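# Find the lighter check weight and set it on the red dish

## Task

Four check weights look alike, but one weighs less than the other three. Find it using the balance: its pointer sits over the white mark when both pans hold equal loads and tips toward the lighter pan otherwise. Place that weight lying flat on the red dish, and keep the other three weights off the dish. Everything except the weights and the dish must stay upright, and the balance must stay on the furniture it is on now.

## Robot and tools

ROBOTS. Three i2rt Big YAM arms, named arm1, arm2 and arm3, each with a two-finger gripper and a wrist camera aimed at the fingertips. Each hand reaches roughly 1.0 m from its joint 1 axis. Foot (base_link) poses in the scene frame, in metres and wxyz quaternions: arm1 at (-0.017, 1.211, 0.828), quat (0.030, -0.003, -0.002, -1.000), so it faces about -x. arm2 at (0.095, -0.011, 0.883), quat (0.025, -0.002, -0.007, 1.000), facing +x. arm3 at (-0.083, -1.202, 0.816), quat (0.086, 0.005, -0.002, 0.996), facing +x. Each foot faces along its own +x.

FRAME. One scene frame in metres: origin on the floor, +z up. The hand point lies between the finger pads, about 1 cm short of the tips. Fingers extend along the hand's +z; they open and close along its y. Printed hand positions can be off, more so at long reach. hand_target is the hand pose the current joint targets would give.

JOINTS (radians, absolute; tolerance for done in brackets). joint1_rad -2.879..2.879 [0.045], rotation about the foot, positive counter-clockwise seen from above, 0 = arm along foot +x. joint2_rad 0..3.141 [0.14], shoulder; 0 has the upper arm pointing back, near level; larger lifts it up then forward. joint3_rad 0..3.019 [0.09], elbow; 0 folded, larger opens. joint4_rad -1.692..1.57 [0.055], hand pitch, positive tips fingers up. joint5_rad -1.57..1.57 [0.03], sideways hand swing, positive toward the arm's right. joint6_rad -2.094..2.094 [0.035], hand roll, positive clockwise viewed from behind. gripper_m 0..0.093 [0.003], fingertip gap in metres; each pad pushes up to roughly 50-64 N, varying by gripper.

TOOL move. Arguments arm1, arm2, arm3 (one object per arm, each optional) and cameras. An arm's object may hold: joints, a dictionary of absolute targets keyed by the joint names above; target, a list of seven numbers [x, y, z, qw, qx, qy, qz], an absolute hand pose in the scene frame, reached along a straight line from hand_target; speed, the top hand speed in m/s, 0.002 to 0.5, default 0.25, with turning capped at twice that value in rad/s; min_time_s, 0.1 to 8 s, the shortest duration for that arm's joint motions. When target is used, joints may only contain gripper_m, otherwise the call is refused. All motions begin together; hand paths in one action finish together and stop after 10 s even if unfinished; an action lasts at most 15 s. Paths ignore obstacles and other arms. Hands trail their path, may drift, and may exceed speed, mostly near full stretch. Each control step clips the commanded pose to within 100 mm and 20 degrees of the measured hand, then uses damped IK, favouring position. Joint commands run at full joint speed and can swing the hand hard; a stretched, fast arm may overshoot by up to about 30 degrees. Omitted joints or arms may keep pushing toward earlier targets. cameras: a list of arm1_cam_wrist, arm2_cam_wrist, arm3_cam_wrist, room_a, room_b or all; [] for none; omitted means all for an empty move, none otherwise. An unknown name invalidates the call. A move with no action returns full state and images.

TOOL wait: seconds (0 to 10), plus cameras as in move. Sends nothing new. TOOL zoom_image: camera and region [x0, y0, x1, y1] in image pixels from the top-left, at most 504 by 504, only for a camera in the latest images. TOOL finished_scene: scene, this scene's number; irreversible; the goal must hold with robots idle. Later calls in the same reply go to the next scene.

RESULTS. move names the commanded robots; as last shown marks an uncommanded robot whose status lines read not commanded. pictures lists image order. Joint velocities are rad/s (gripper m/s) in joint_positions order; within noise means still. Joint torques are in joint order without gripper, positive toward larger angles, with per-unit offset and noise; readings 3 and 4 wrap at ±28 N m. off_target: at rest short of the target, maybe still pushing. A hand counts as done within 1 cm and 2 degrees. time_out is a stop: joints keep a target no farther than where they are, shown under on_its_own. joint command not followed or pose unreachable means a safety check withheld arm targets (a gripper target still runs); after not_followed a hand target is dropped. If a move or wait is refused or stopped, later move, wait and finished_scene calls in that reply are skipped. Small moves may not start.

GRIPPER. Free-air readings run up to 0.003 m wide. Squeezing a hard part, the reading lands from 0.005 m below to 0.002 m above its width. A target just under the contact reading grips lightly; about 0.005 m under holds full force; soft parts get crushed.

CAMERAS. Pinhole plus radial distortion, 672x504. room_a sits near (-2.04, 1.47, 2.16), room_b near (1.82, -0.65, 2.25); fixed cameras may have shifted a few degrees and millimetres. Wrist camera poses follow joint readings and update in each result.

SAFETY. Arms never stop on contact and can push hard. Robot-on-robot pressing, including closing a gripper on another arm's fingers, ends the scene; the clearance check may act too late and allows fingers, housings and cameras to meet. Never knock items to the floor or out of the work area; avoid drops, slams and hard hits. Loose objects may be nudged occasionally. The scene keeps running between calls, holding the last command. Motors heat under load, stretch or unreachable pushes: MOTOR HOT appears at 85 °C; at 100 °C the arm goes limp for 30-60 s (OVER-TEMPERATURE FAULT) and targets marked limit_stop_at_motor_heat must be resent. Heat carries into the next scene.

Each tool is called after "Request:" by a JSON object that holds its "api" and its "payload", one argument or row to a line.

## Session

Request:
{"api": "move", "payload": {
  "cameras": ["all"]
}}

Scene clock: 0.00 s.
Joint torques (N m): no reading
Heat: arm1: hottest joint2_rad 35 °C; arm2: hottest joint2_rad 29 °C; arm3: hottest joint2_rad 34 °C.
Joint velocities: within noise
arm1.joint_positions: joint1_rad=+0.776 joint2_rad=+0.602 joint3_rad=+1.507 joint4_rad=-1.261 joint5_rad=+0.098 joint6_rad=+0.607 gripper_m=+0.09396
arm1.joint_status: not commanded
arm1.hand: x=-0.1701 y=+1.0659 z=+1.4453 quat_wxyz=(-0.349, -0.815, -0.066, +0.457) (m; scene frame)
arm1.hand_target: x=-0.1672 y=+1.0691 z=+1.4583 quat_wxyz=(-0.357, -0.807, -0.065, +0.466) (m; scene frame)
arm1.hand_status: not commanded
arm2.joint_positions: joint1_rad=+0.021 joint2_rad=+0.603 joint3_rad=+1.379 joint4_rad=-1.633 joint5_rad=-0.031 joint6_rad=+0.148 gripper_m=+0.09396
arm2.joint_status: not commanded
arm2.hand: x=-0.0901 y=-0.0175 z=+1.3638 quat_wxyz=(+0.028, +0.934, -0.076, -0.347) (m; scene frame)
arm2.hand_target: x=-0.0886 y=-0.0177 z=+1.3730 quat_wxyz=(+0.029, +0.930, -0.075, -0.358) (m; scene frame)
arm2.hand_status: not commanded
arm3.joint_positions: joint1_rad=+0.525 joint2_rad=+0.628 joint3_rad=+1.422 joint4_rad=-1.611 joint5_rad=-0.278 joint6_rad=-0.485 gripper_m=+0.09396
arm3.joint_status: not commanded
arm3.hand: x=-0.2389 y=-1.3139 z=+1.3216 quat_wxyz=(+0.100, +0.819, +0.423, -0.374) (m; scene frame)
arm3.hand_target: x=-0.2372 y=-1.3133 z=+1.3292 quat_wxyz=(+0.099, +0.815, +0.422, -0.384) (m; scene frame)
arm3.hand_status: not commanded
pictures: arm1_cam_wrist, arm2_cam_wrist, arm3_cam_wrist, room_a, room_b
camera_calibration:
arm1_cam_wrist: T_world_to_cam=[[-0.42556, 0.75561, -0.49795, -0.15913], [0.81571, 0.08205, -0.57262, 0.91838], [-0.39182, -0.64986, -0.65127, 1.65793]] pos_world=[-0.16724, 1.12232, 1.5264]
arm2_cam_wrist: T_world_to_cam=[[0.10182, 0.98831, -0.1135, 0.18216], [0.9514, -0.13008, -0.27914, 0.5057], [-0.29064, -0.07956, -0.95352, 1.36181]] pos_world=[-0.10389, -0.00589, 1.46035]
arm3_cam_wrist: T_world_to_cam=[[-0.75947, 0.63816, 0.12632, 0.49296], [0.56873, 0.7456, -0.34731, 1.61149], [-0.31582, -0.19193, -0.9292, 0.99182]] pos_world=[-0.22889, -1.32575, 1.41902]

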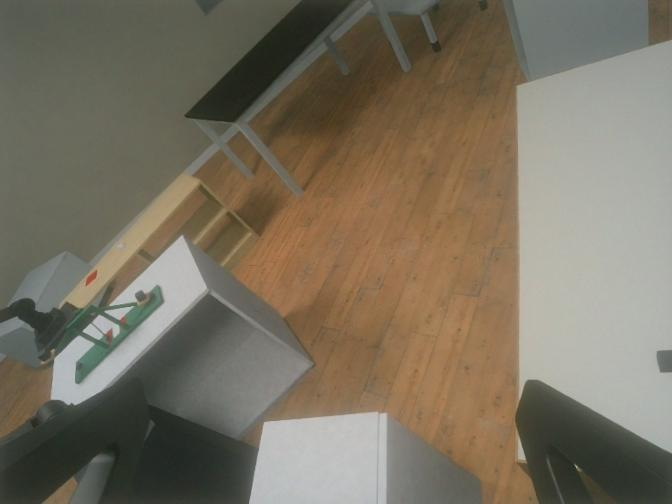

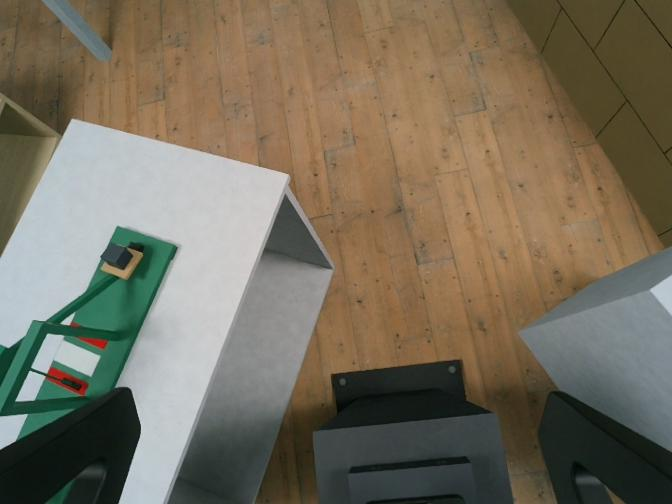

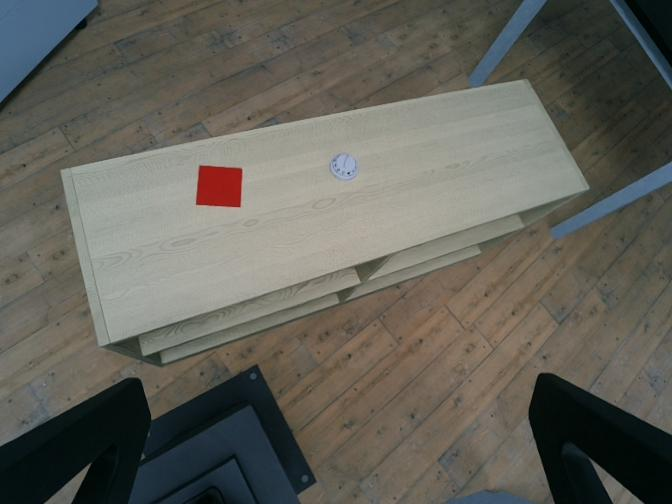

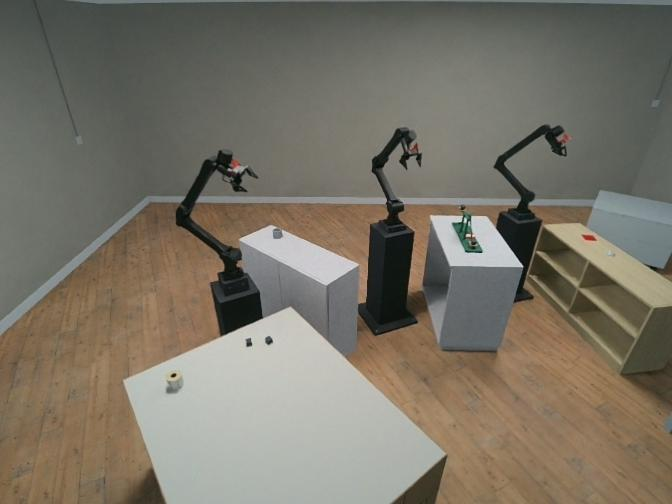

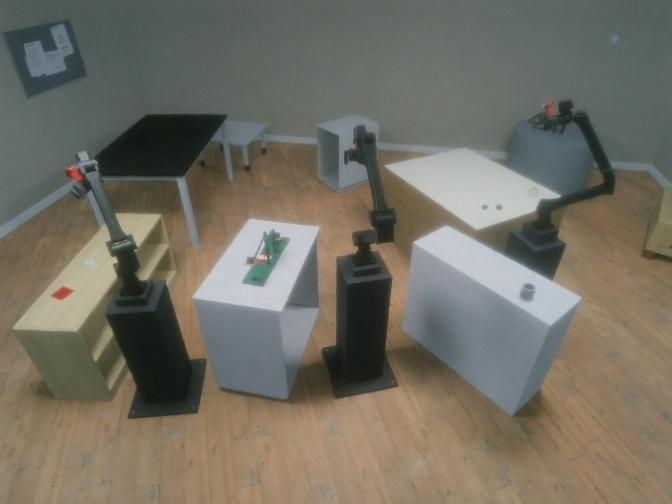

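Request:
{"api": "move", "payload": {
  "arm2": {"joints":{"joint1_rad":1.7,"joint4_rad":-1.46}},
  "arm3": {"joints":{"joint1_rad":1.8,"joint2_rad":1.0,"joint3_rad":1.6,"joint5_rad":0,"gripper_m":0.075}},
  "cameras": ["arm2_cam_wrist","arm3_cam_wrist"]
}}

Request:
{"api": "zoom_image", "payload": {
  "camera": "arm2_cam_wrist",
  "region": [180, 150, 500, 390]
}}

Scene clock: 2.53 s.
Joint torques (N m): arm1=[0.15 3.08 9.8 2.09 0.09 -0.15] | arm2=[2.14 2.08 10.88 2.28 -0.04 0.08] | arm3=[-0.5 -5.48 9.26 1.46 0.13 -0.03]
Heat: arm1: hottest joint2_rad 35 °C; arm2: hottest joint2_rad 29 °C; arm3: hottest joint2_rad 34 °C.
move: arm2 done; arm3 done
Joint velocities: within noise
arm1: as last shown
arm2.joint_positions: joint1_rad=+1.689 joint2_rad=+0.603 joint3_rad=+1.379 joint4_rad=-1.472 joint5_rad=-0.031 joint6_rad=+0.148 gripper_m=+0.09397
arm2.joint_status: all done
arm2.hand: x=+0.1126 y=-0.2289 z=+1.3897 quat_wxyz=(+0.335, +0.664, +0.620, -0.249)
arm2.hand_target: x=+0.1148 y=-0.2282 z=+1.4015 quat_wxyz=(+0.348, +0.656, +0.619, -0.256)
arm2.hand_status: not commanded
arm3.joint_positions: joint1_rad=+1.793 joint2_rad=+1.005 joint3_rad=+1.576 joint4_rad=-1.611 joint5_rad=-0.003 joint6_rad=-0.485 gripper_m=+0.07510
arm3.joint_status: all done
arm3.hand: x=-0.0626 y=-1.5270 z=+1.2933 quat_wxyz=(+0.137, +0.477, +0.840, -0.220)
arm3.hand_target: x=-0.0607 y=-1.5256 z=+1.3059 quat_wxyz=(+0.145, +0.472, +0.838, -0.233)
arm3.hand_status: not commanded
arm2_cam_wrist: T_world_to_cam=[[-0.98975, -0.01461, -0.14204, 0.30635], [0.04627, 0.90827, -0.41583, 0.82221], [0.13509, -0.41814, -0.89828, 1.22648]] pos_world=[0.09948, -0.22947, 1.48713]
arm3_cam_wrist: T_world_to_cam=[[-0.87638, -0.42849, 0.21989, -0.99074], [-0.44793, 0.89293, -0.04522, 1.431], [-0.17697, -0.13812, -0.97447, 1.1297]] pos_world=[-0.02736, -1.54626, 1.38342]

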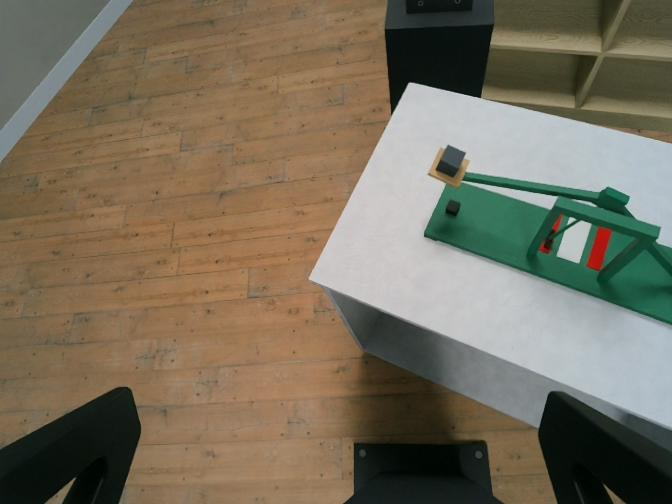

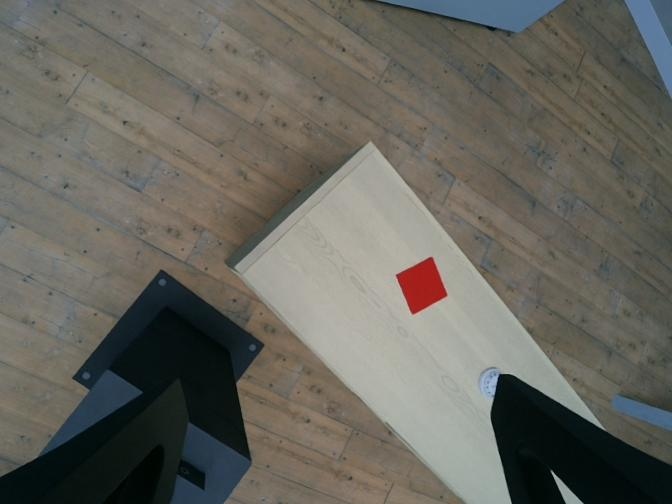

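Scaled by 1.575 from the camera's image (finer frame: 960x720).

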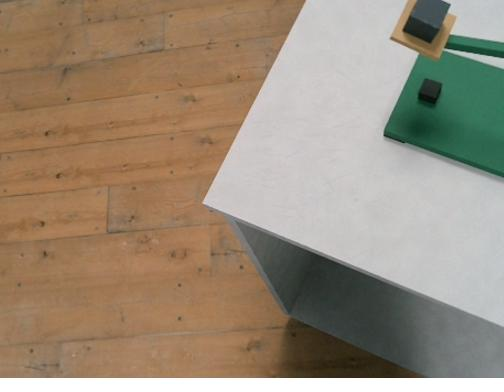

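Request:
{"api": "move", "payload": {
  "arm3": {"joints":{"joint1_rad":-1.5,"joint2_rad":1.73,"joint3_rad":1.73,"joint4_rad":-1.57,"joint5_rad":0,"joint6_rad":1.85},"min_time_s":2.5},
  "cameras": ["arm2_cam_wrist","arm3_cam_wrist","room_a","room_b"]
}}

Request:
{"api": "zoom_image", "payload": {
  "camera": "room_b",
  "region": [220, 210, 320, 310]
}}

Scene clock: 7.13 s.
Joint torques (N m): arm1=[-0.15 3.02 9.68 2.15 0.07 -0.15] | arm2=[2.08 1.79 10.76 2.26 -0.01 0.07] | arm3=[-0.56 -14.92 11.18 0.7 0.13 0.01]
Heat: arm1: hottest joint2_rad 35 °C; arm2: hottest joint2_rad 29 °C; arm3: hottest joint2_rad 34 °C.
move: arm3 done
Joint velocities: within noise
arm1, arm2: as last shown
arm2.hand_target: x=+0.1147 y=-0.2282 z=+1.4015 quat_wxyz=(+0.348, +0.656, +0.619, -0.256)
arm3.joint_positions: joint1_rad=-1.504 joint2_rad=+1.707 joint3_rad=+1.686 joint4_rad=-1.578 joint5_rad=+0.000 joint6_rad=+1.841 gripper_m=+0.07510
arm3.joint_status: all done
arm3.hand: x=-0.0267 y=-0.6906 z=+1.0592 quat_wxyz=(+0.004, -0.186, -0.982, +0.012)
arm3.hand_target: x=-0.0270 y=-0.6747 z=+1.0644 quat_wxyz=(+0.005, -0.189, -0.982, -0.002)
arm3.hand_status: not commanded
arm2_cam_wrist: T_world_to_cam=[[-0.98975, -0.01461, -0.14204, 0.30635], [0.04627, 0.90827, -0.41583, 0.82221], [0.13509, -0.41814, -0.89828, 1.22648]] pos_world=[0.09948, -0.22947, 1.48713]
arm3_cam_wrist: T_world_to_cam=[[-0.39442, -0.91872, 0.01984, -0.66309], [-0.83117, 0.36587, 0.41868, -0.17596], [-0.39191, 0.14865, -0.90792, 1.14532]] pos_world=[0.04108, -0.71506, 1.12668]

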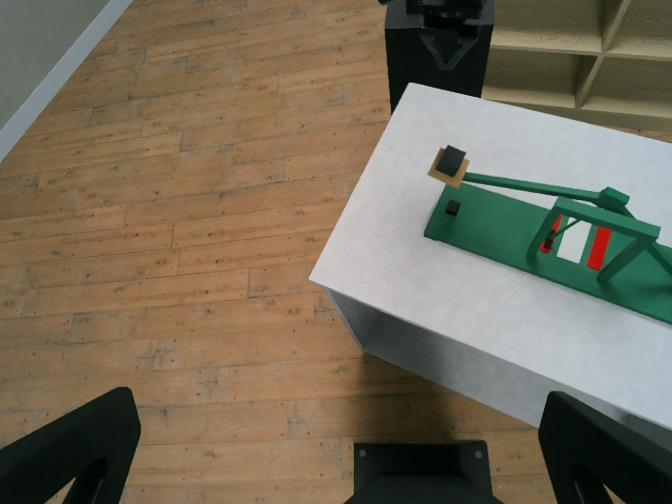

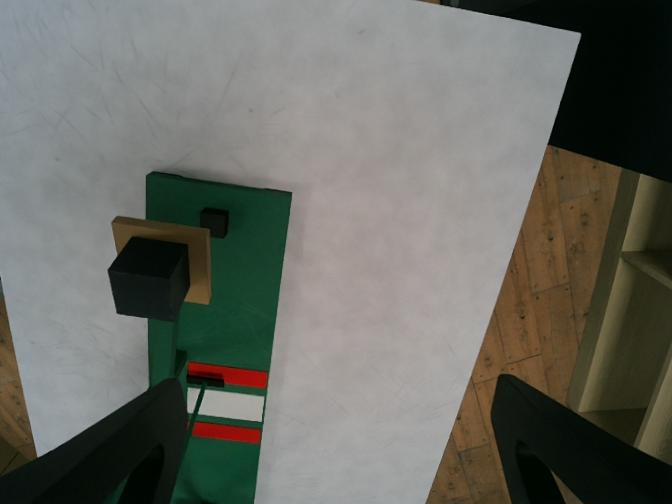

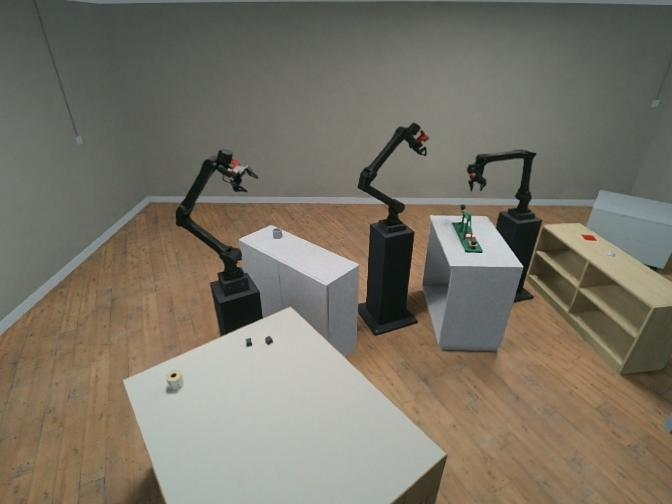

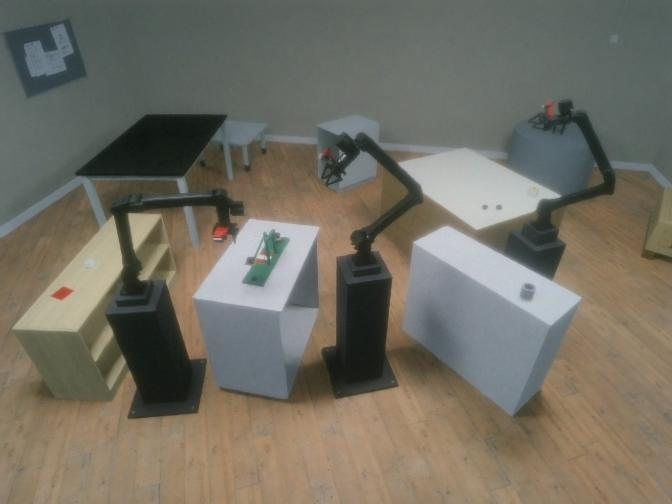

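Scaled by 5.040 from the camera's image (finer frame: 960x720).

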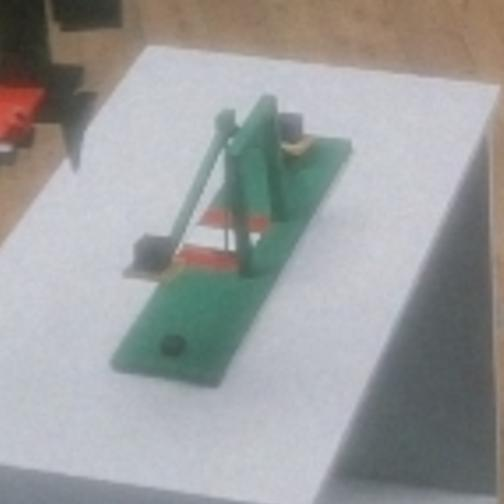

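Request:
{"api": "zoom_image", "payload": {
  "camera": "arm3_cam_wrist",
  "region": [80, 180, 320, 360]
}}

Scaled by 2.100 from the camera's image (finer frame: 960x720).

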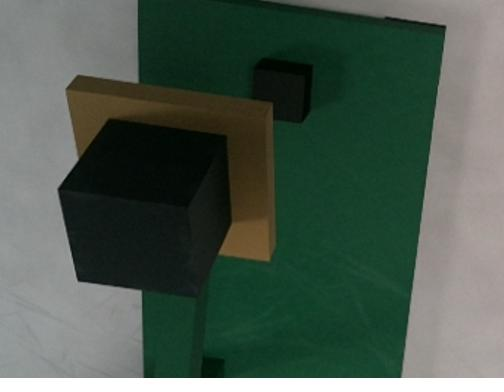

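Request:
{"api": "move", "payload": {
  "arm3": {"target":[-0.026,-0.563,0.985,0,0.2588,0.966,0],"speed":0.25},
  "cameras": ["arm3_cam_wrist"]
}}

Scene clock: 9.27 s.
Joint torques (N m): arm1=[-0.56 2.96 9.77 2.1 0.1 -0.11] | arm2=[2.37 2.08 10.76 2.29 -0.02 0.1] | arm3=[-0.32 -19.6 11.17 0.13 0.24 0.05]
Heat: arm1: hottest joint2_rad 35 °C; arm2: hottest joint2_rad 29 °C; arm3: hottest joint2_rad 35 °C.
move: arm3 off_target
Joint velocities: within noise
arm1, arm2: as last shown
arm3.joint_positions: joint1_rad=-1.488 joint2_rad=+2.038 joint3_rad=+1.972 joint4_rad=-1.519 joint5_rad=+0.006 joint6_rad=+2.002 gripper_m=+0.07510
arm3.joint_status: not commanded
arm3.hand: x=-0.0239 y=-0.5744 z=+0.9842 quat_wxyz=(+0.001, -0.257, -0.966, +0.005)
arm3.hand_target: x=-0.0262 y=-0.5635 z=+0.9849 quat_wxyz=(+0.000, -0.259, -0.966, +0.000)
arm3.hand_status: off_target (0.012 m and 0.6 deg from the pose sent, 0.148 m and 8.6 deg at the start)
arm3_cam_wrist: T_world_to_cam=[[-0.52346, -0.85204, 0.00333, -0.50244], [-0.77435, 0.47736, 0.41534, -0.116], [-0.35548, 0.21484, -0.90966, 1.10166]] pos_world=[0.03878, -0.6094, 1.05199]

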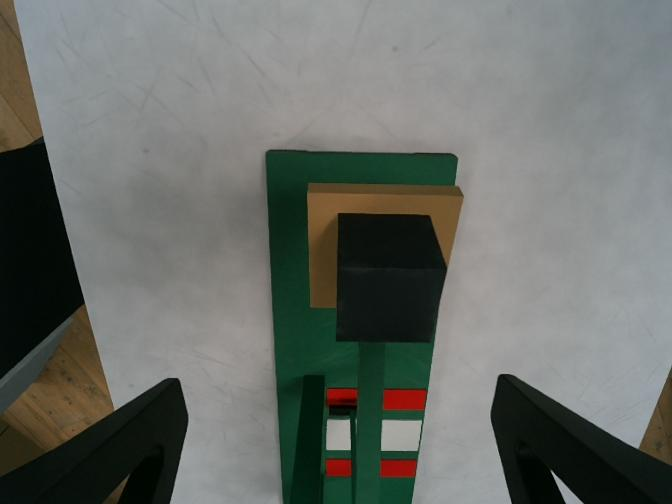

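Request:
{"api": "move", "payload": {
  "arm3": {"target":[-0.030,-0.579,0.934,0,0.2588,0.966,0],"speed":0.12},
  "cameras": ["arm3_cam_wrist","room_a","arm2_cam_wrist"]
}}

Request:
{"api": "zoom_image", "payload": {
  "camera": "room_a",
  "region": [430, 190, 500, 260]
}}

Request:
{"api": "zoom_image", "payload": {
  "camera": "arm2_cam_wrist",
  "region": [380, 100, 540, 240]
}}

Scene clock: 10.80 s.
Joint torques (N m): arm1=[-0.5 2.37 9.81 2.1 0.11 -0.11] | arm2=[2.26 1.9 10.77 2.29 -0.03 0.08] | arm3=[-0.32 -21.42 7.38 0.84 0.23 0.04]
Heat: arm1: hottest joint2_rad 35 °C; arm2: hottest joint3_rad 30 °C; arm3: hottest joint2_rad 35 °C.
move: arm3 done
Joint velocities: within noise
arm1, arm2: as last shown
arm3.joint_positions: joint1_rad=-1.487 joint2_rad=+2.038 joint3_rad=+1.841 joint4_rad=-1.384 joint5_rad=+0.007 joint6_rad=+2.005 gripper_m=+0.07510
arm3.joint_status: not commanded
arm3.hand: x=-0.0257 y=-0.5799 z=+0.9345 quat_wxyz=(+0.001, -0.258, -0.966, +0.003)
arm3.hand_target: x=-0.0300 y=-0.5790 z=+0.9340 quat_wxyz=(+0.000, -0.259, -0.966, +0.000)
arm3.hand_status: done (0.004 m and 0.4 deg from the pose sent, 0.051 m and 0.6 deg at the start)
pictures: arm2_cam_wrist, arm3_cam_wrist, room_a
arm2_cam_wrist: T_world_to_cam=[[-0.98975, -0.01461, -0.14204, 0.30635], [0.04627, 0.90827, -0.41583, 0.82221], [0.13509, -0.41814, -0.89828, 1.22648]] pos_world=[0.09948, -0.22947, 1.48713]
arm3_cam_wrist: T_world_to_cam=[[-0.5251, -0.85104, 0.00036, -0.50452], [-0.77371, 0.47756, 0.4163, -0.09505], [-0.35446, 0.21832, -0.90923, 1.05864]] pos_world=[0.03678, -0.6151, 1.00229]

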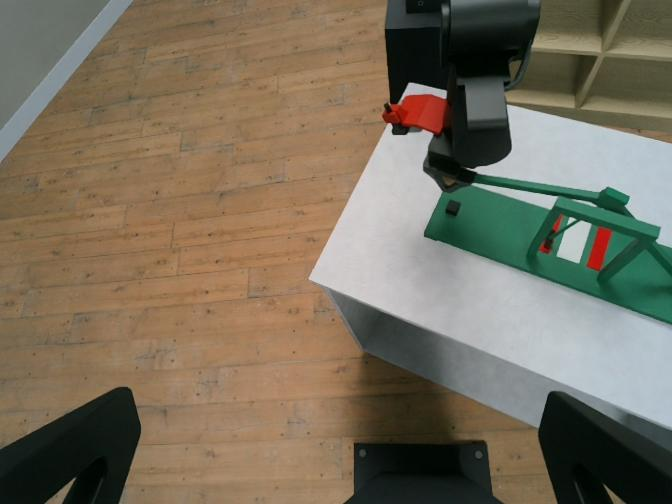

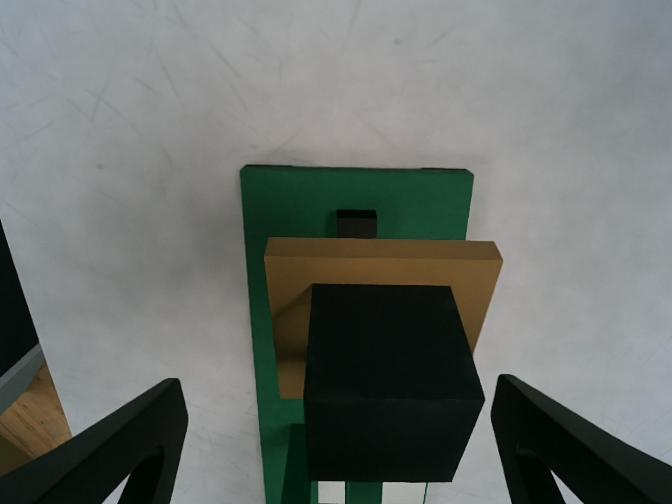

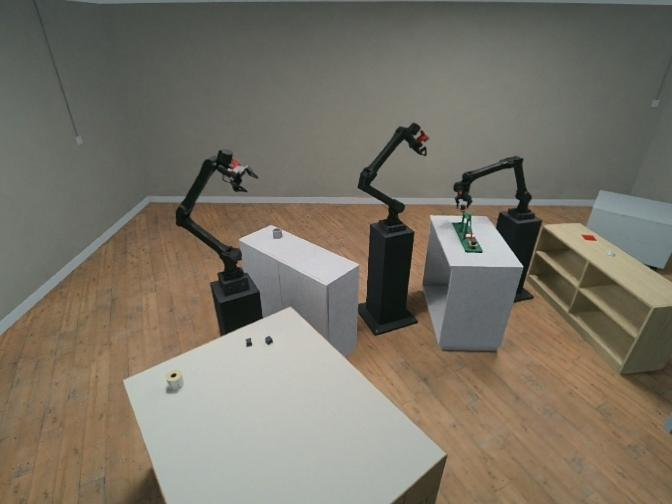

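Scaled by 7.200 from the camera's image (finer frame: 960x720).

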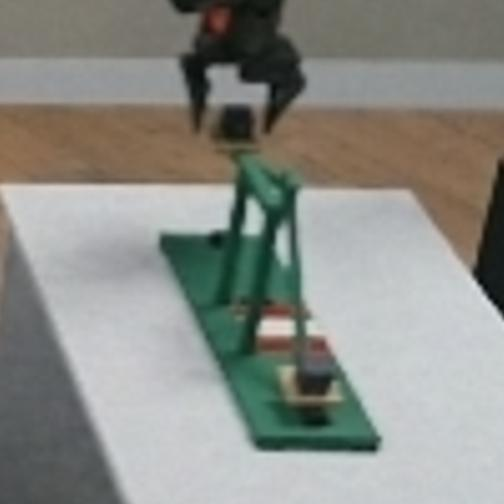

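Scaled by 3.150 from the camera's image (finer frame: 960x720).

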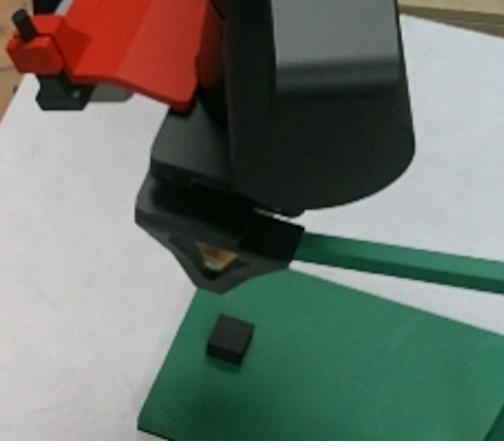

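Request:
{"api": "move", "payload": {
  "arm3": {"target":[-0.035,-0.588,0.927,0,0.2588,0.966,0],"speed":0.1}
}}

Request:
{"api": "move", "payload": {
  "arm3": {"joints":{"gripper_m":0.028}},
  "cameras": ["arm3_cam_wrist"]
}}

Scene clock: 12.07 s.
Joint torques (N m): arm1=[-0.21 3.31 9.8 2.15 0.12 -0.12] | arm2=[2.2 2.02 10.82 2.26 -0.03 0.09] | arm3=[-0.38 -23.12 7.24 0.69 0.22 0.04]
Heat: arm1: hottest joint2_rad 35 °C; arm2: hottest joint3_rad 30 °C; arm3: hottest joint2_rad 35 °C.
move: arm3 done
Joint velocities: within noise
arm1, arm2: as last shown
arm3.joint_positions: joint1_rad=-1.479 joint2_rad=+2.033 joint3_rad=+1.788 joint4_rad=-1.352 joint5_rad=+0.007 joint6_rad=+2.012 gripper_m=+0.07510
arm3.joint_status: not commanded
arm3.hand: x=-0.0314 y=-0.5890 z=+0.9177 quat_wxyz=(-0.001, -0.258, -0.966, +0.011)
arm3.hand_target: x=-0.0349 y=-0.5880 z=+0.9270 quat_wxyz=(+0.000, -0.259, -0.966, +0.000)
arm3.hand_status: done (0.010 m and 1.3 deg from the pose sent, 0.014 m and 0.4 deg at the start)
pictures: none

Scene clock: 12.67 s.
Joint torques (N m): arm1=[-0.38 2.55 9.73 2.11 0.1 -0.14] | arm2=[2.26 2.2 10.82 2.25 -0.02 0.07] | arm3=[-0.38 -22.36 7.27 0.5 0.15 0.04]
Heat: arm1: hottest joint2_rad 35 °C; arm2: hottest joint3_rad 30 °C; arm3: hottest joint2_rad 35 °C.
move: arm3 off_target
Joint velocities: within noise
arm1, arm2: as last shown
arm3.joint_positions: joint1_rad=-1.479 joint2_rad=+2.032 joint3_rad=+1.787 joint4_rad=-1.347 joint5_rad=+0.009 joint6_rad=+2.014 gripper_m=+0.04476
arm3.joint_status: gripper_m off_target (ended at +0.04479, target +0.02800)
arm3.hand: x=-0.0310 y=-0.5878 z=+0.9183 quat_wxyz=(-0.001, -0.258, -0.966, +0.008)
arm3.hand_target: x=-0.0349 y=-0.5881 z=+0.9270 quat_wxyz=(+0.000, -0.259, -0.966, +0.000)
arm3.hand_status: not commanded
arm3_cam_wrist: T_world_to_cam=[[-0.52564, -0.85067, 0.00829, -0.52113], [-0.7739, 0.4822, 0.41057, -0.08061], [-0.35325, 0.20939, -0.91179, 1.04087]] pos_world=[0.03138, -0.62238, 0.98648]

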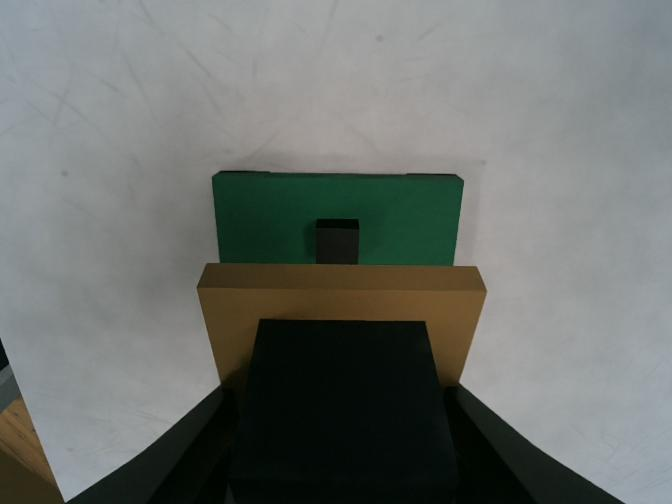

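Request:
{"api": "move", "payload": {
  "arm3": {"target":[-0.035,-0.600,1.07,0,0.2588,0.966,0],"speed":0.15},
  "cameras": ["arm3_cam_wrist","room_a"]
}}

Request:
{"api": "zoom_image", "payload": {
  "camera": "room_a",
  "region": [430, 160, 500, 260]
}}

Scene clock: 14.43 s.
Joint torques (N m): arm1=[-0.62 3.14 9.73 2.24 0.08 -0.15] | arm2=[2.32 2.02 10.81 2.3 -0.03 0.08] | arm3=[-1.2 -29.22 13.14 -2.26 0.49 -0.52]
Heat: arm1: hottest joint2_rad 35 °C; arm2: hottest joint3_rad 31 °C; arm3: hottest joint2_rad 36 °C.
move: arm3 off_target
Joint velocities: within noise
arm1, arm2: as last shown
arm3.joint_positions: joint1_rad=-1.465 joint2_rad=+2.031 joint3_rad=+1.802 joint4_rad=-1.470 joint5_rad=+0.003 joint6_rad=+2.074 gripper_m=+0.04495
arm3.joint_status: not commanded
arm3.hand: x=-0.0424 y=-0.6125 z=+0.9262 quat_wxyz=(-0.010, -0.280, -0.958, +0.061)
arm3.hand_target: x=-0.0380 y=-0.6094 z=+1.0204 quat_wxyz=(-0.001, -0.259, -0.966, -0.002)
arm3.hand_status: off_target (0.145 m and 7.5 deg from the pose sent, 0.152 m and 0.9 deg at the start; pose on its path clipped on 25 of 45 steps)
arm3_cam_wrist: T_world_to_cam=[[-0.56314, -0.81995, 0.10275, -0.61849], [-0.74683, 0.55821, 0.36145, 0.01243], [-0.35373, 0.12681, -0.92671, 1.01252]] pos_world=[0.01914, -0.64247, 0.99738]

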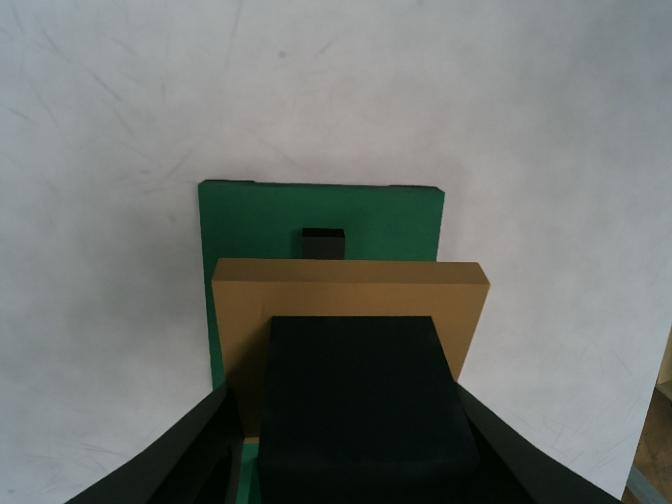

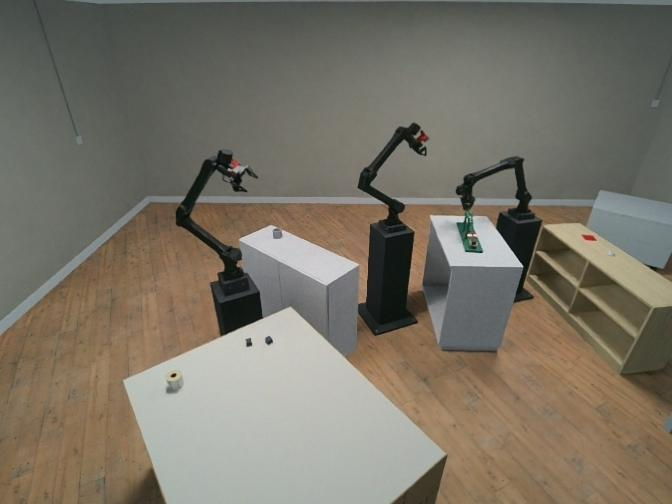

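Scaled by 5.040 from the camera's image (finer frame: 960x720).

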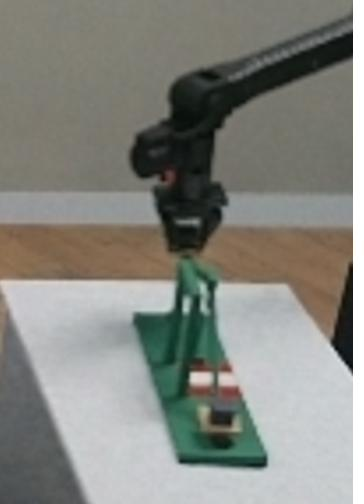

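Request:
{"api": "move", "payload": {
  "arm3": {"target":[-0.037,-0.596,0.926,0,0.2588,0.966,0],"speed":0.15}
}}

Request:
{"api": "move", "payload": {
  "arm3": {"joints":{"gripper_m":0.075}},
  "cameras": ["arm3_cam_wrist","room_a","arm2_cam_wrist"]
}}

Request:
{"api": "zoom_image", "payload": {
  "camera": "room_a",
  "region": [430, 160, 500, 260]
}}

Scene clock: 16.03 s.
Joint torques (N m): arm1=[-0.38 2.78 9.81 2.13 0.08 -0.1] | arm2=[2.08 2.02 10.8 2.29 -0.03 0.08] | arm3=[-1.44 -21.3 8.23 1.88 0.08 -0.51]
Heat: arm1: hottest joint2_rad 35 °C; arm2: hottest joint3_rad 31 °C; arm3: hottest joint2_rad 36 °C.
move: arm3 off_target
Joint velocities: within noise
arm1.joint_positions: joint1_rad=+0.776 joint2_rad=+0.602 joint3_rad=+1.507 joint4_rad=-1.261 joint5_rad=+0.098 joint6_rad=+0.607 gripper_m=+0.09396
arm1.joint_status: not commanded
arm1.hand: x=-0.1701 y=+1.0659 z=+1.4453 quat_wxyz=(-0.349, -0.815, -0.066, +0.457)
arm1.hand_target: x=-0.1672 y=+1.0691 z=+1.4583 quat_wxyz=(-0.357, -0.807, -0.065, +0.466)
arm1.hand_status: not commanded
arm2: as last shown
arm3.joint_positions: joint1_rad=-1.464 joint2_rad=+2.003 joint3_rad=+1.735 joint4_rad=-1.368 joint5_rad=+0.013 joint6_rad=+2.070 gripper_m=+0.04495
arm3.joint_status: not commanded
arm3.hand: x=-0.0409 y=-0.6093 z=+0.9167 quat_wxyz=(-0.008, -0.278, -0.960, +0.029)
arm3.hand_target: x=-0.0369 y=-0.5964 z=+0.9266 quat_wxyz=(-0.001, -0.259, -0.966, +0.000)
arm3.hand_status: off_target (0.017 m and 4.2 deg from the pose sent, 0.017 m and 7.5 deg at the start)
pictures: none

Scene clock: 16.83 s.
Joint torques (N m): arm1=[-0.15 2.96 9.81 2.1 0.11 -0.16] | arm2=[2.2 2.2 10.8 2.28 -0.02 0.07] | arm3=[-1.32 -21.25 8.39 0.73 0.15 -0.11]
Heat: arm1: hottest joint3_rad 36 °C; arm2: hottest joint3_rad 31 °C; arm3: hottest joint2_rad 37 °C.
move: arm3 done
Joint velocities: within noise
arm1: as last shown
arm2.joint_positions: joint1_rad=+1.689 joint2_rad=+0.603 joint3_rad=+1.379 joint4_rad=-1.472 joint5_rad=-0.031 joint6_rad=+0.148 gripper_m=+0.09397
arm2.joint_status: not commanded
arm2.hand: x=+0.1126 y=-0.2289 z=+1.3897 quat_wxyz=(+0.335, +0.664, +0.620, -0.249)
arm2.hand_target: x=+0.1147 y=-0.2282 z=+1.4015 quat_wxyz=(+0.348, +0.656, +0.619, -0.256)
arm2.hand_status: not commanded
arm3.joint_positions: joint1_rad=-1.465 joint2_rad=+2.003 joint3_rad=+1.734 joint4_rad=-1.339 joint5_rad=+0.011 joint6_rad=+2.034 gripper_m=+0.07491
arm3.joint_status: all done
arm3.hand: x=-0.0405 y=-0.6022 z=+0.9163 quat_wxyz=(-0.004, -0.261, -0.965, +0.015)
arm3.hand_target: x=-0.0369 y=-0.5965 z=+0.9264 quat_wxyz=(-0.001, -0.259, -0.966, +0.000)
arm3.hand_status: not commanded
pictures: arm2_cam_wrist, arm3_cam_wrist, room_a
arm2_cam_wrist: T_world_to_cam=[[-0.98975, -0.01461, -0.14204, 0.30635], [0.04627, 0.90827, -0.41583, 0.82221], [0.13509, -0.41814, -0.89828, 1.22648]] pos_world=[0.09948, -0.22947, 1.48713]
arm3_cam_wrist: T_world_to_cam=[[-0.53038, -0.84752, 0.02032, -0.54772], [-0.77191, 0.49269, 0.40176, -0.06571], [-0.35051, 0.1974, -0.91552, 1.03508]] pos_world=[0.02158, -0.63615, 0.98516]

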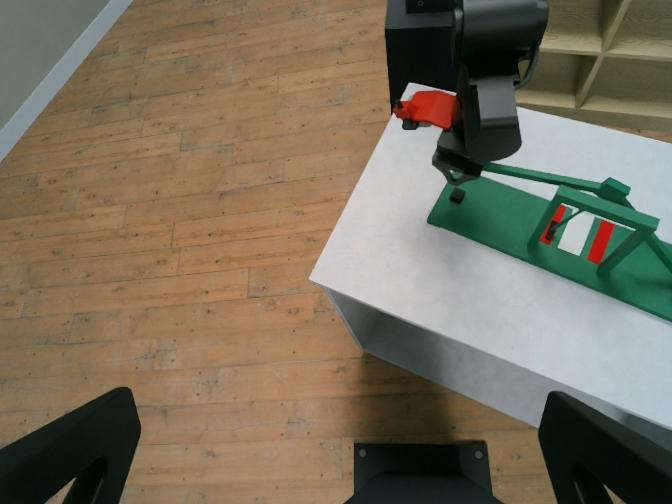

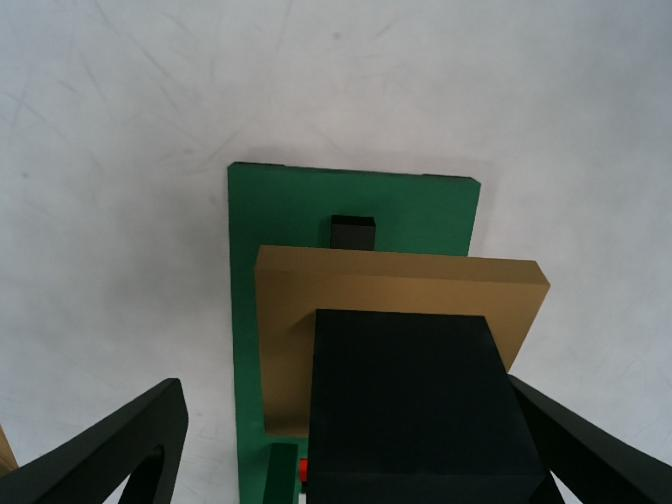

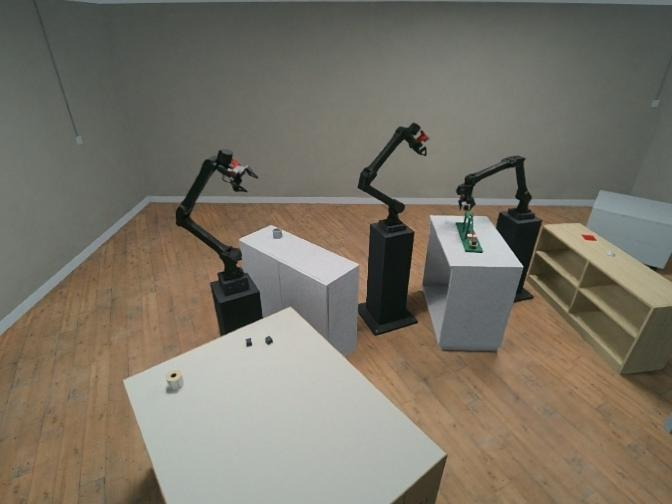

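Scaled by 5.040 from the camera's image (finer frame: 960x720).

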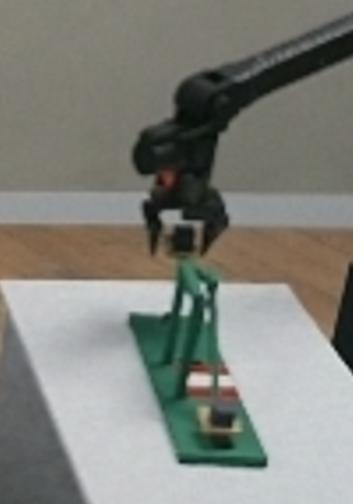

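Request:
{"api": "move", "payload": {
  "arm3": {"target":[-0.036,-0.610,0.955,0,0.2588,0.966,0],"speed":0.1},
  "cameras": ["arm3_cam_wrist","room_a"]
}}

Request:
{"api": "zoom_image", "payload": {
  "camera": "room_a",
  "region": [440, 180, 490, 230]
}}

Scene clock: 18.73 s.
Joint torques (N m): arm1=[-0.32 3.02 9.76 1.92 0.08 -0.11] | arm2=[2.2 2.14 10.77 2.29 -0.03 0.07] | arm3=[-1.67 -20.54 7.98 0.14 0.07 -0.12]
Heat: arm1: hottest joint3_rad 36 °C; arm2: hottest joint3_rad 32 °C; arm3: hottest joint2_rad 37 °C.
move: arm3 done
Joint velocities: within noise
arm1, arm2: as last shown
arm3.joint_positions: joint1_rad=-1.465 joint2_rad=+1.945 joint3_rad=+1.734 joint4_rad=-1.368 joint5_rad=+0.011 joint6_rad=+2.029 gripper_m=+0.07493
arm3.joint_status: not commanded
arm3.hand: x=-0.0406 y=-0.6086 z=+0.9497 quat_wxyz=(-0.001, -0.259, -0.966, +0.001)
arm3.hand_target: x=-0.0361 y=-0.6101 z=+0.9549 quat_wxyz=(+0.000, -0.259, -0.966, +0.000)
arm3.hand_status: done (0.007 m and 0.2 deg from the pose sent, 0.040 m and 1.8 deg at the start)
arm3_cam_wrist: T_world_to_cam=[[-0.52675, -0.85001, -0.00484, -0.53135], [-0.77473, 0.47774, 0.41418, -0.09706], [-0.34975, 0.22192, -0.91018, 1.07666]] pos_world=[0.02147, -0.64421, 1.01759]

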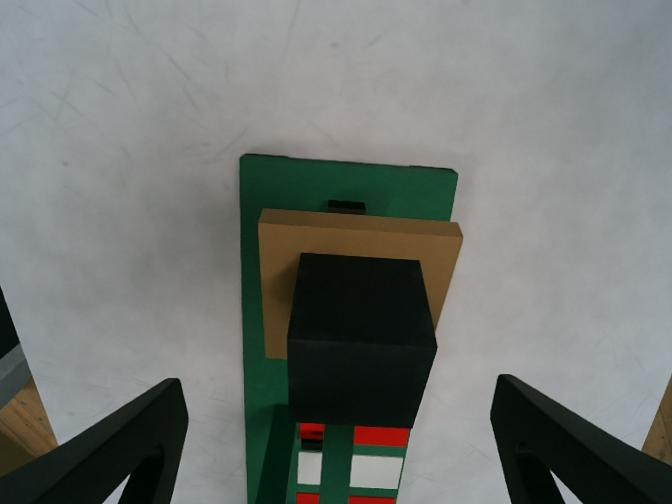

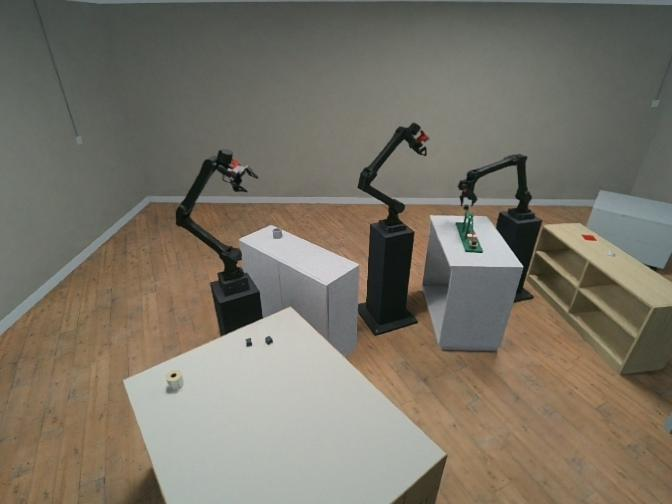

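Scaled by 10.080 from the camera's image (finer frame: 960x720).

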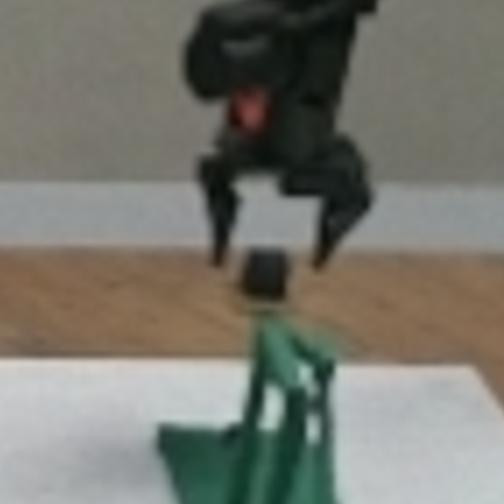

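Request:
{"api": "move", "payload": {
  "arm3": {"target":[-0.033,-0.617,0.943,0,0.2588,0.966,0],"speed":0.08},
  "cameras": ["arm3_cam_wrist","room_a"]
}}

Request:
{"api": "zoom_image", "payload": {
  "camera": "room_a",
  "region": [440, 180, 490, 230]
}}

Scene clock: 20.10 s.
Joint torques (N m): arm1=[-0.15 2.55 9.72 2.03 0.08 -0.16] | arm2=[2.14 2.02 10.84 2.24 -0.03 0.08] | arm3=[-1.61 -21.01 7.2 0.62 0.08 -0.14]
Heat: arm1: hottest joint3_rad 36 °C; arm2: hottest joint3_rad 32 °C; arm3: hottest joint2_rad 37 °C.
move: arm3 done
Joint velocities: within noise
arm1, arm2: as last shown
arm3.joint_positions: joint1_rad=-1.472 joint2_rad=+1.945 joint3_rad=+1.694 joint4_rad=-1.346 joint5_rad=+0.011 joint6_rad=+2.023 gripper_m=+0.07493
arm3.joint_status: not commanded
arm3.hand: x=-0.0370 y=-0.6170 z=+0.9348 quat_wxyz=(-0.003, -0.260, -0.966, +0.010)
arm3.hand_target: x=-0.0329 y=-0.6170 z=+0.9428 quat_wxyz=(+0.000, -0.259, -0.966, +0.000)
arm3.hand_status: done (0.009 m and 1.2 deg from the pose sent, 0.013 m and 0.2 deg at the start)
arm3_cam_wrist: T_world_to_cam=[[-0.52755, -0.84944, 0.01174, -0.55172], [-0.77369, 0.48612, 0.40631, -0.07156], [-0.35085, 0.20527, -0.91366, 1.05917]] pos_world=[0.02518, -0.65127, 1.00327]

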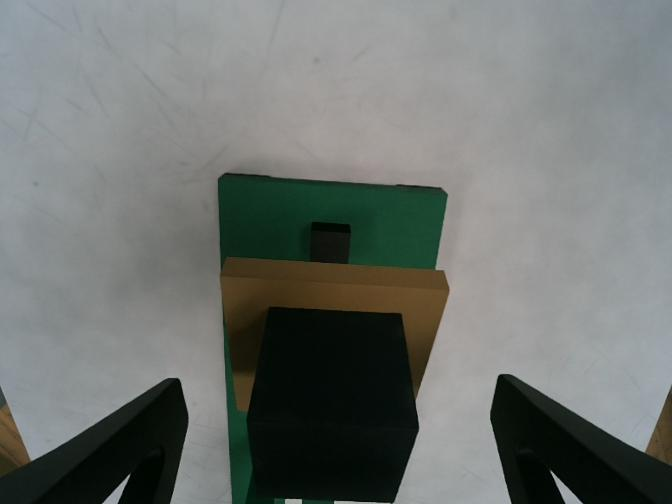

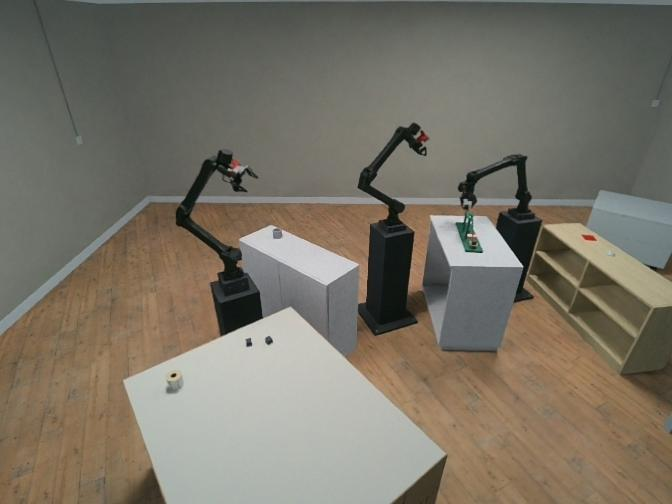

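Scaled by 10.080 from the camera's image (finer frame: 960x720).

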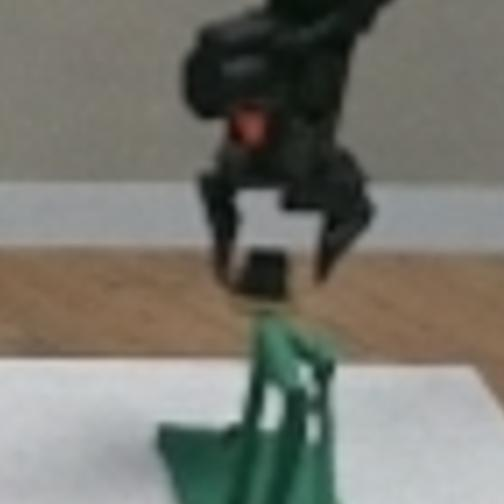

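Request:
{"api": "move", "payload": {
  "arm3": {"joints":{"gripper_m":0.027}},
  "cameras": ["arm3_cam_wrist","room_a"]
}}

Request:
{"api": "zoom_image", "payload": {
  "camera": "room_a",
  "region": [440, 180, 490, 230]
}}

Scene clock: 20.93 s.
Joint torques (N m): arm1=[-0.15 2.67 9.68 2.1 0.07 -0.15] | arm2=[2.14 1.96 10.82 2.26 -0.04 0.08] | arm3=[-1.61 -21.13 7.25 0.62 0.11 -0.13]
Heat: arm1: hottest joint3_rad 36 °C; arm2: hottest joint3_rad 32 °C; arm3: hottest joint2_rad 37 °C.
move: arm3 off_target
Joint velocities: within noise
arm1, arm2: as last shown
arm3.joint_positions: joint1_rad=-1.472 joint2_rad=+1.945 joint3_rad=+1.694 joint4_rad=-1.344 joint5_rad=+0.010 joint6_rad=+2.023 gripper_m=+0.03011
arm3.joint_status: gripper_m off_target (ended at +0.03013, target +0.02700)
arm3.hand: x=-0.0371 y=-0.6163 z=+0.9350 quat_wxyz=(-0.002, -0.259, -0.966, +0.009)
arm3.hand_target: x=-0.0329 y=-0.6170 z=+0.9429 quat_wxyz=(+0.000, -0.259, -0.966, +0.000)
arm3.hand_status: not commanded
arm3_cam_wrist: T_world_to_cam=[[-0.5273, -0.84963, 0.00944, -0.54917], [-0.77359, 0.48464, 0.40826, -0.07484], [-0.35144, 0.20797, -0.91282, 1.06006]] pos_world=[0.02508, -0.65078, 1.00338]

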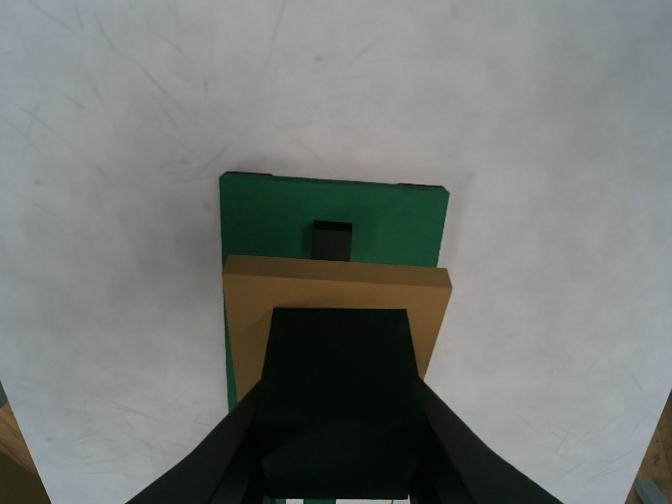

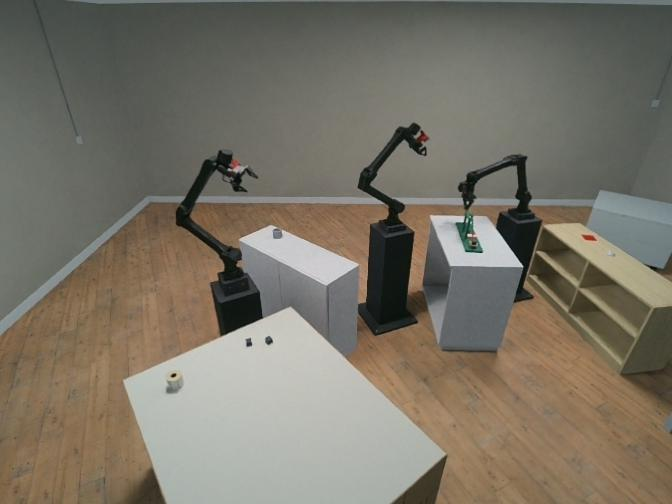

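Scaled by 10.080 from the camera's image (finer frame: 960x720).

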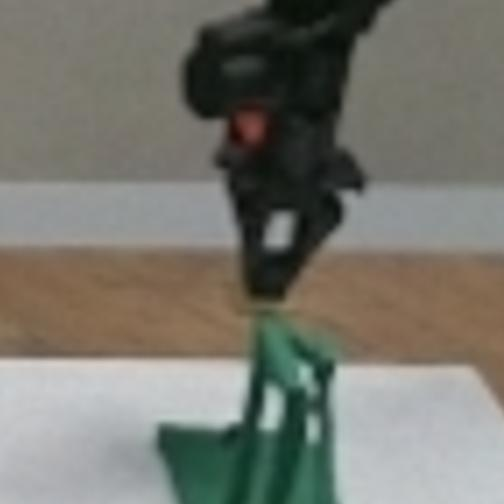

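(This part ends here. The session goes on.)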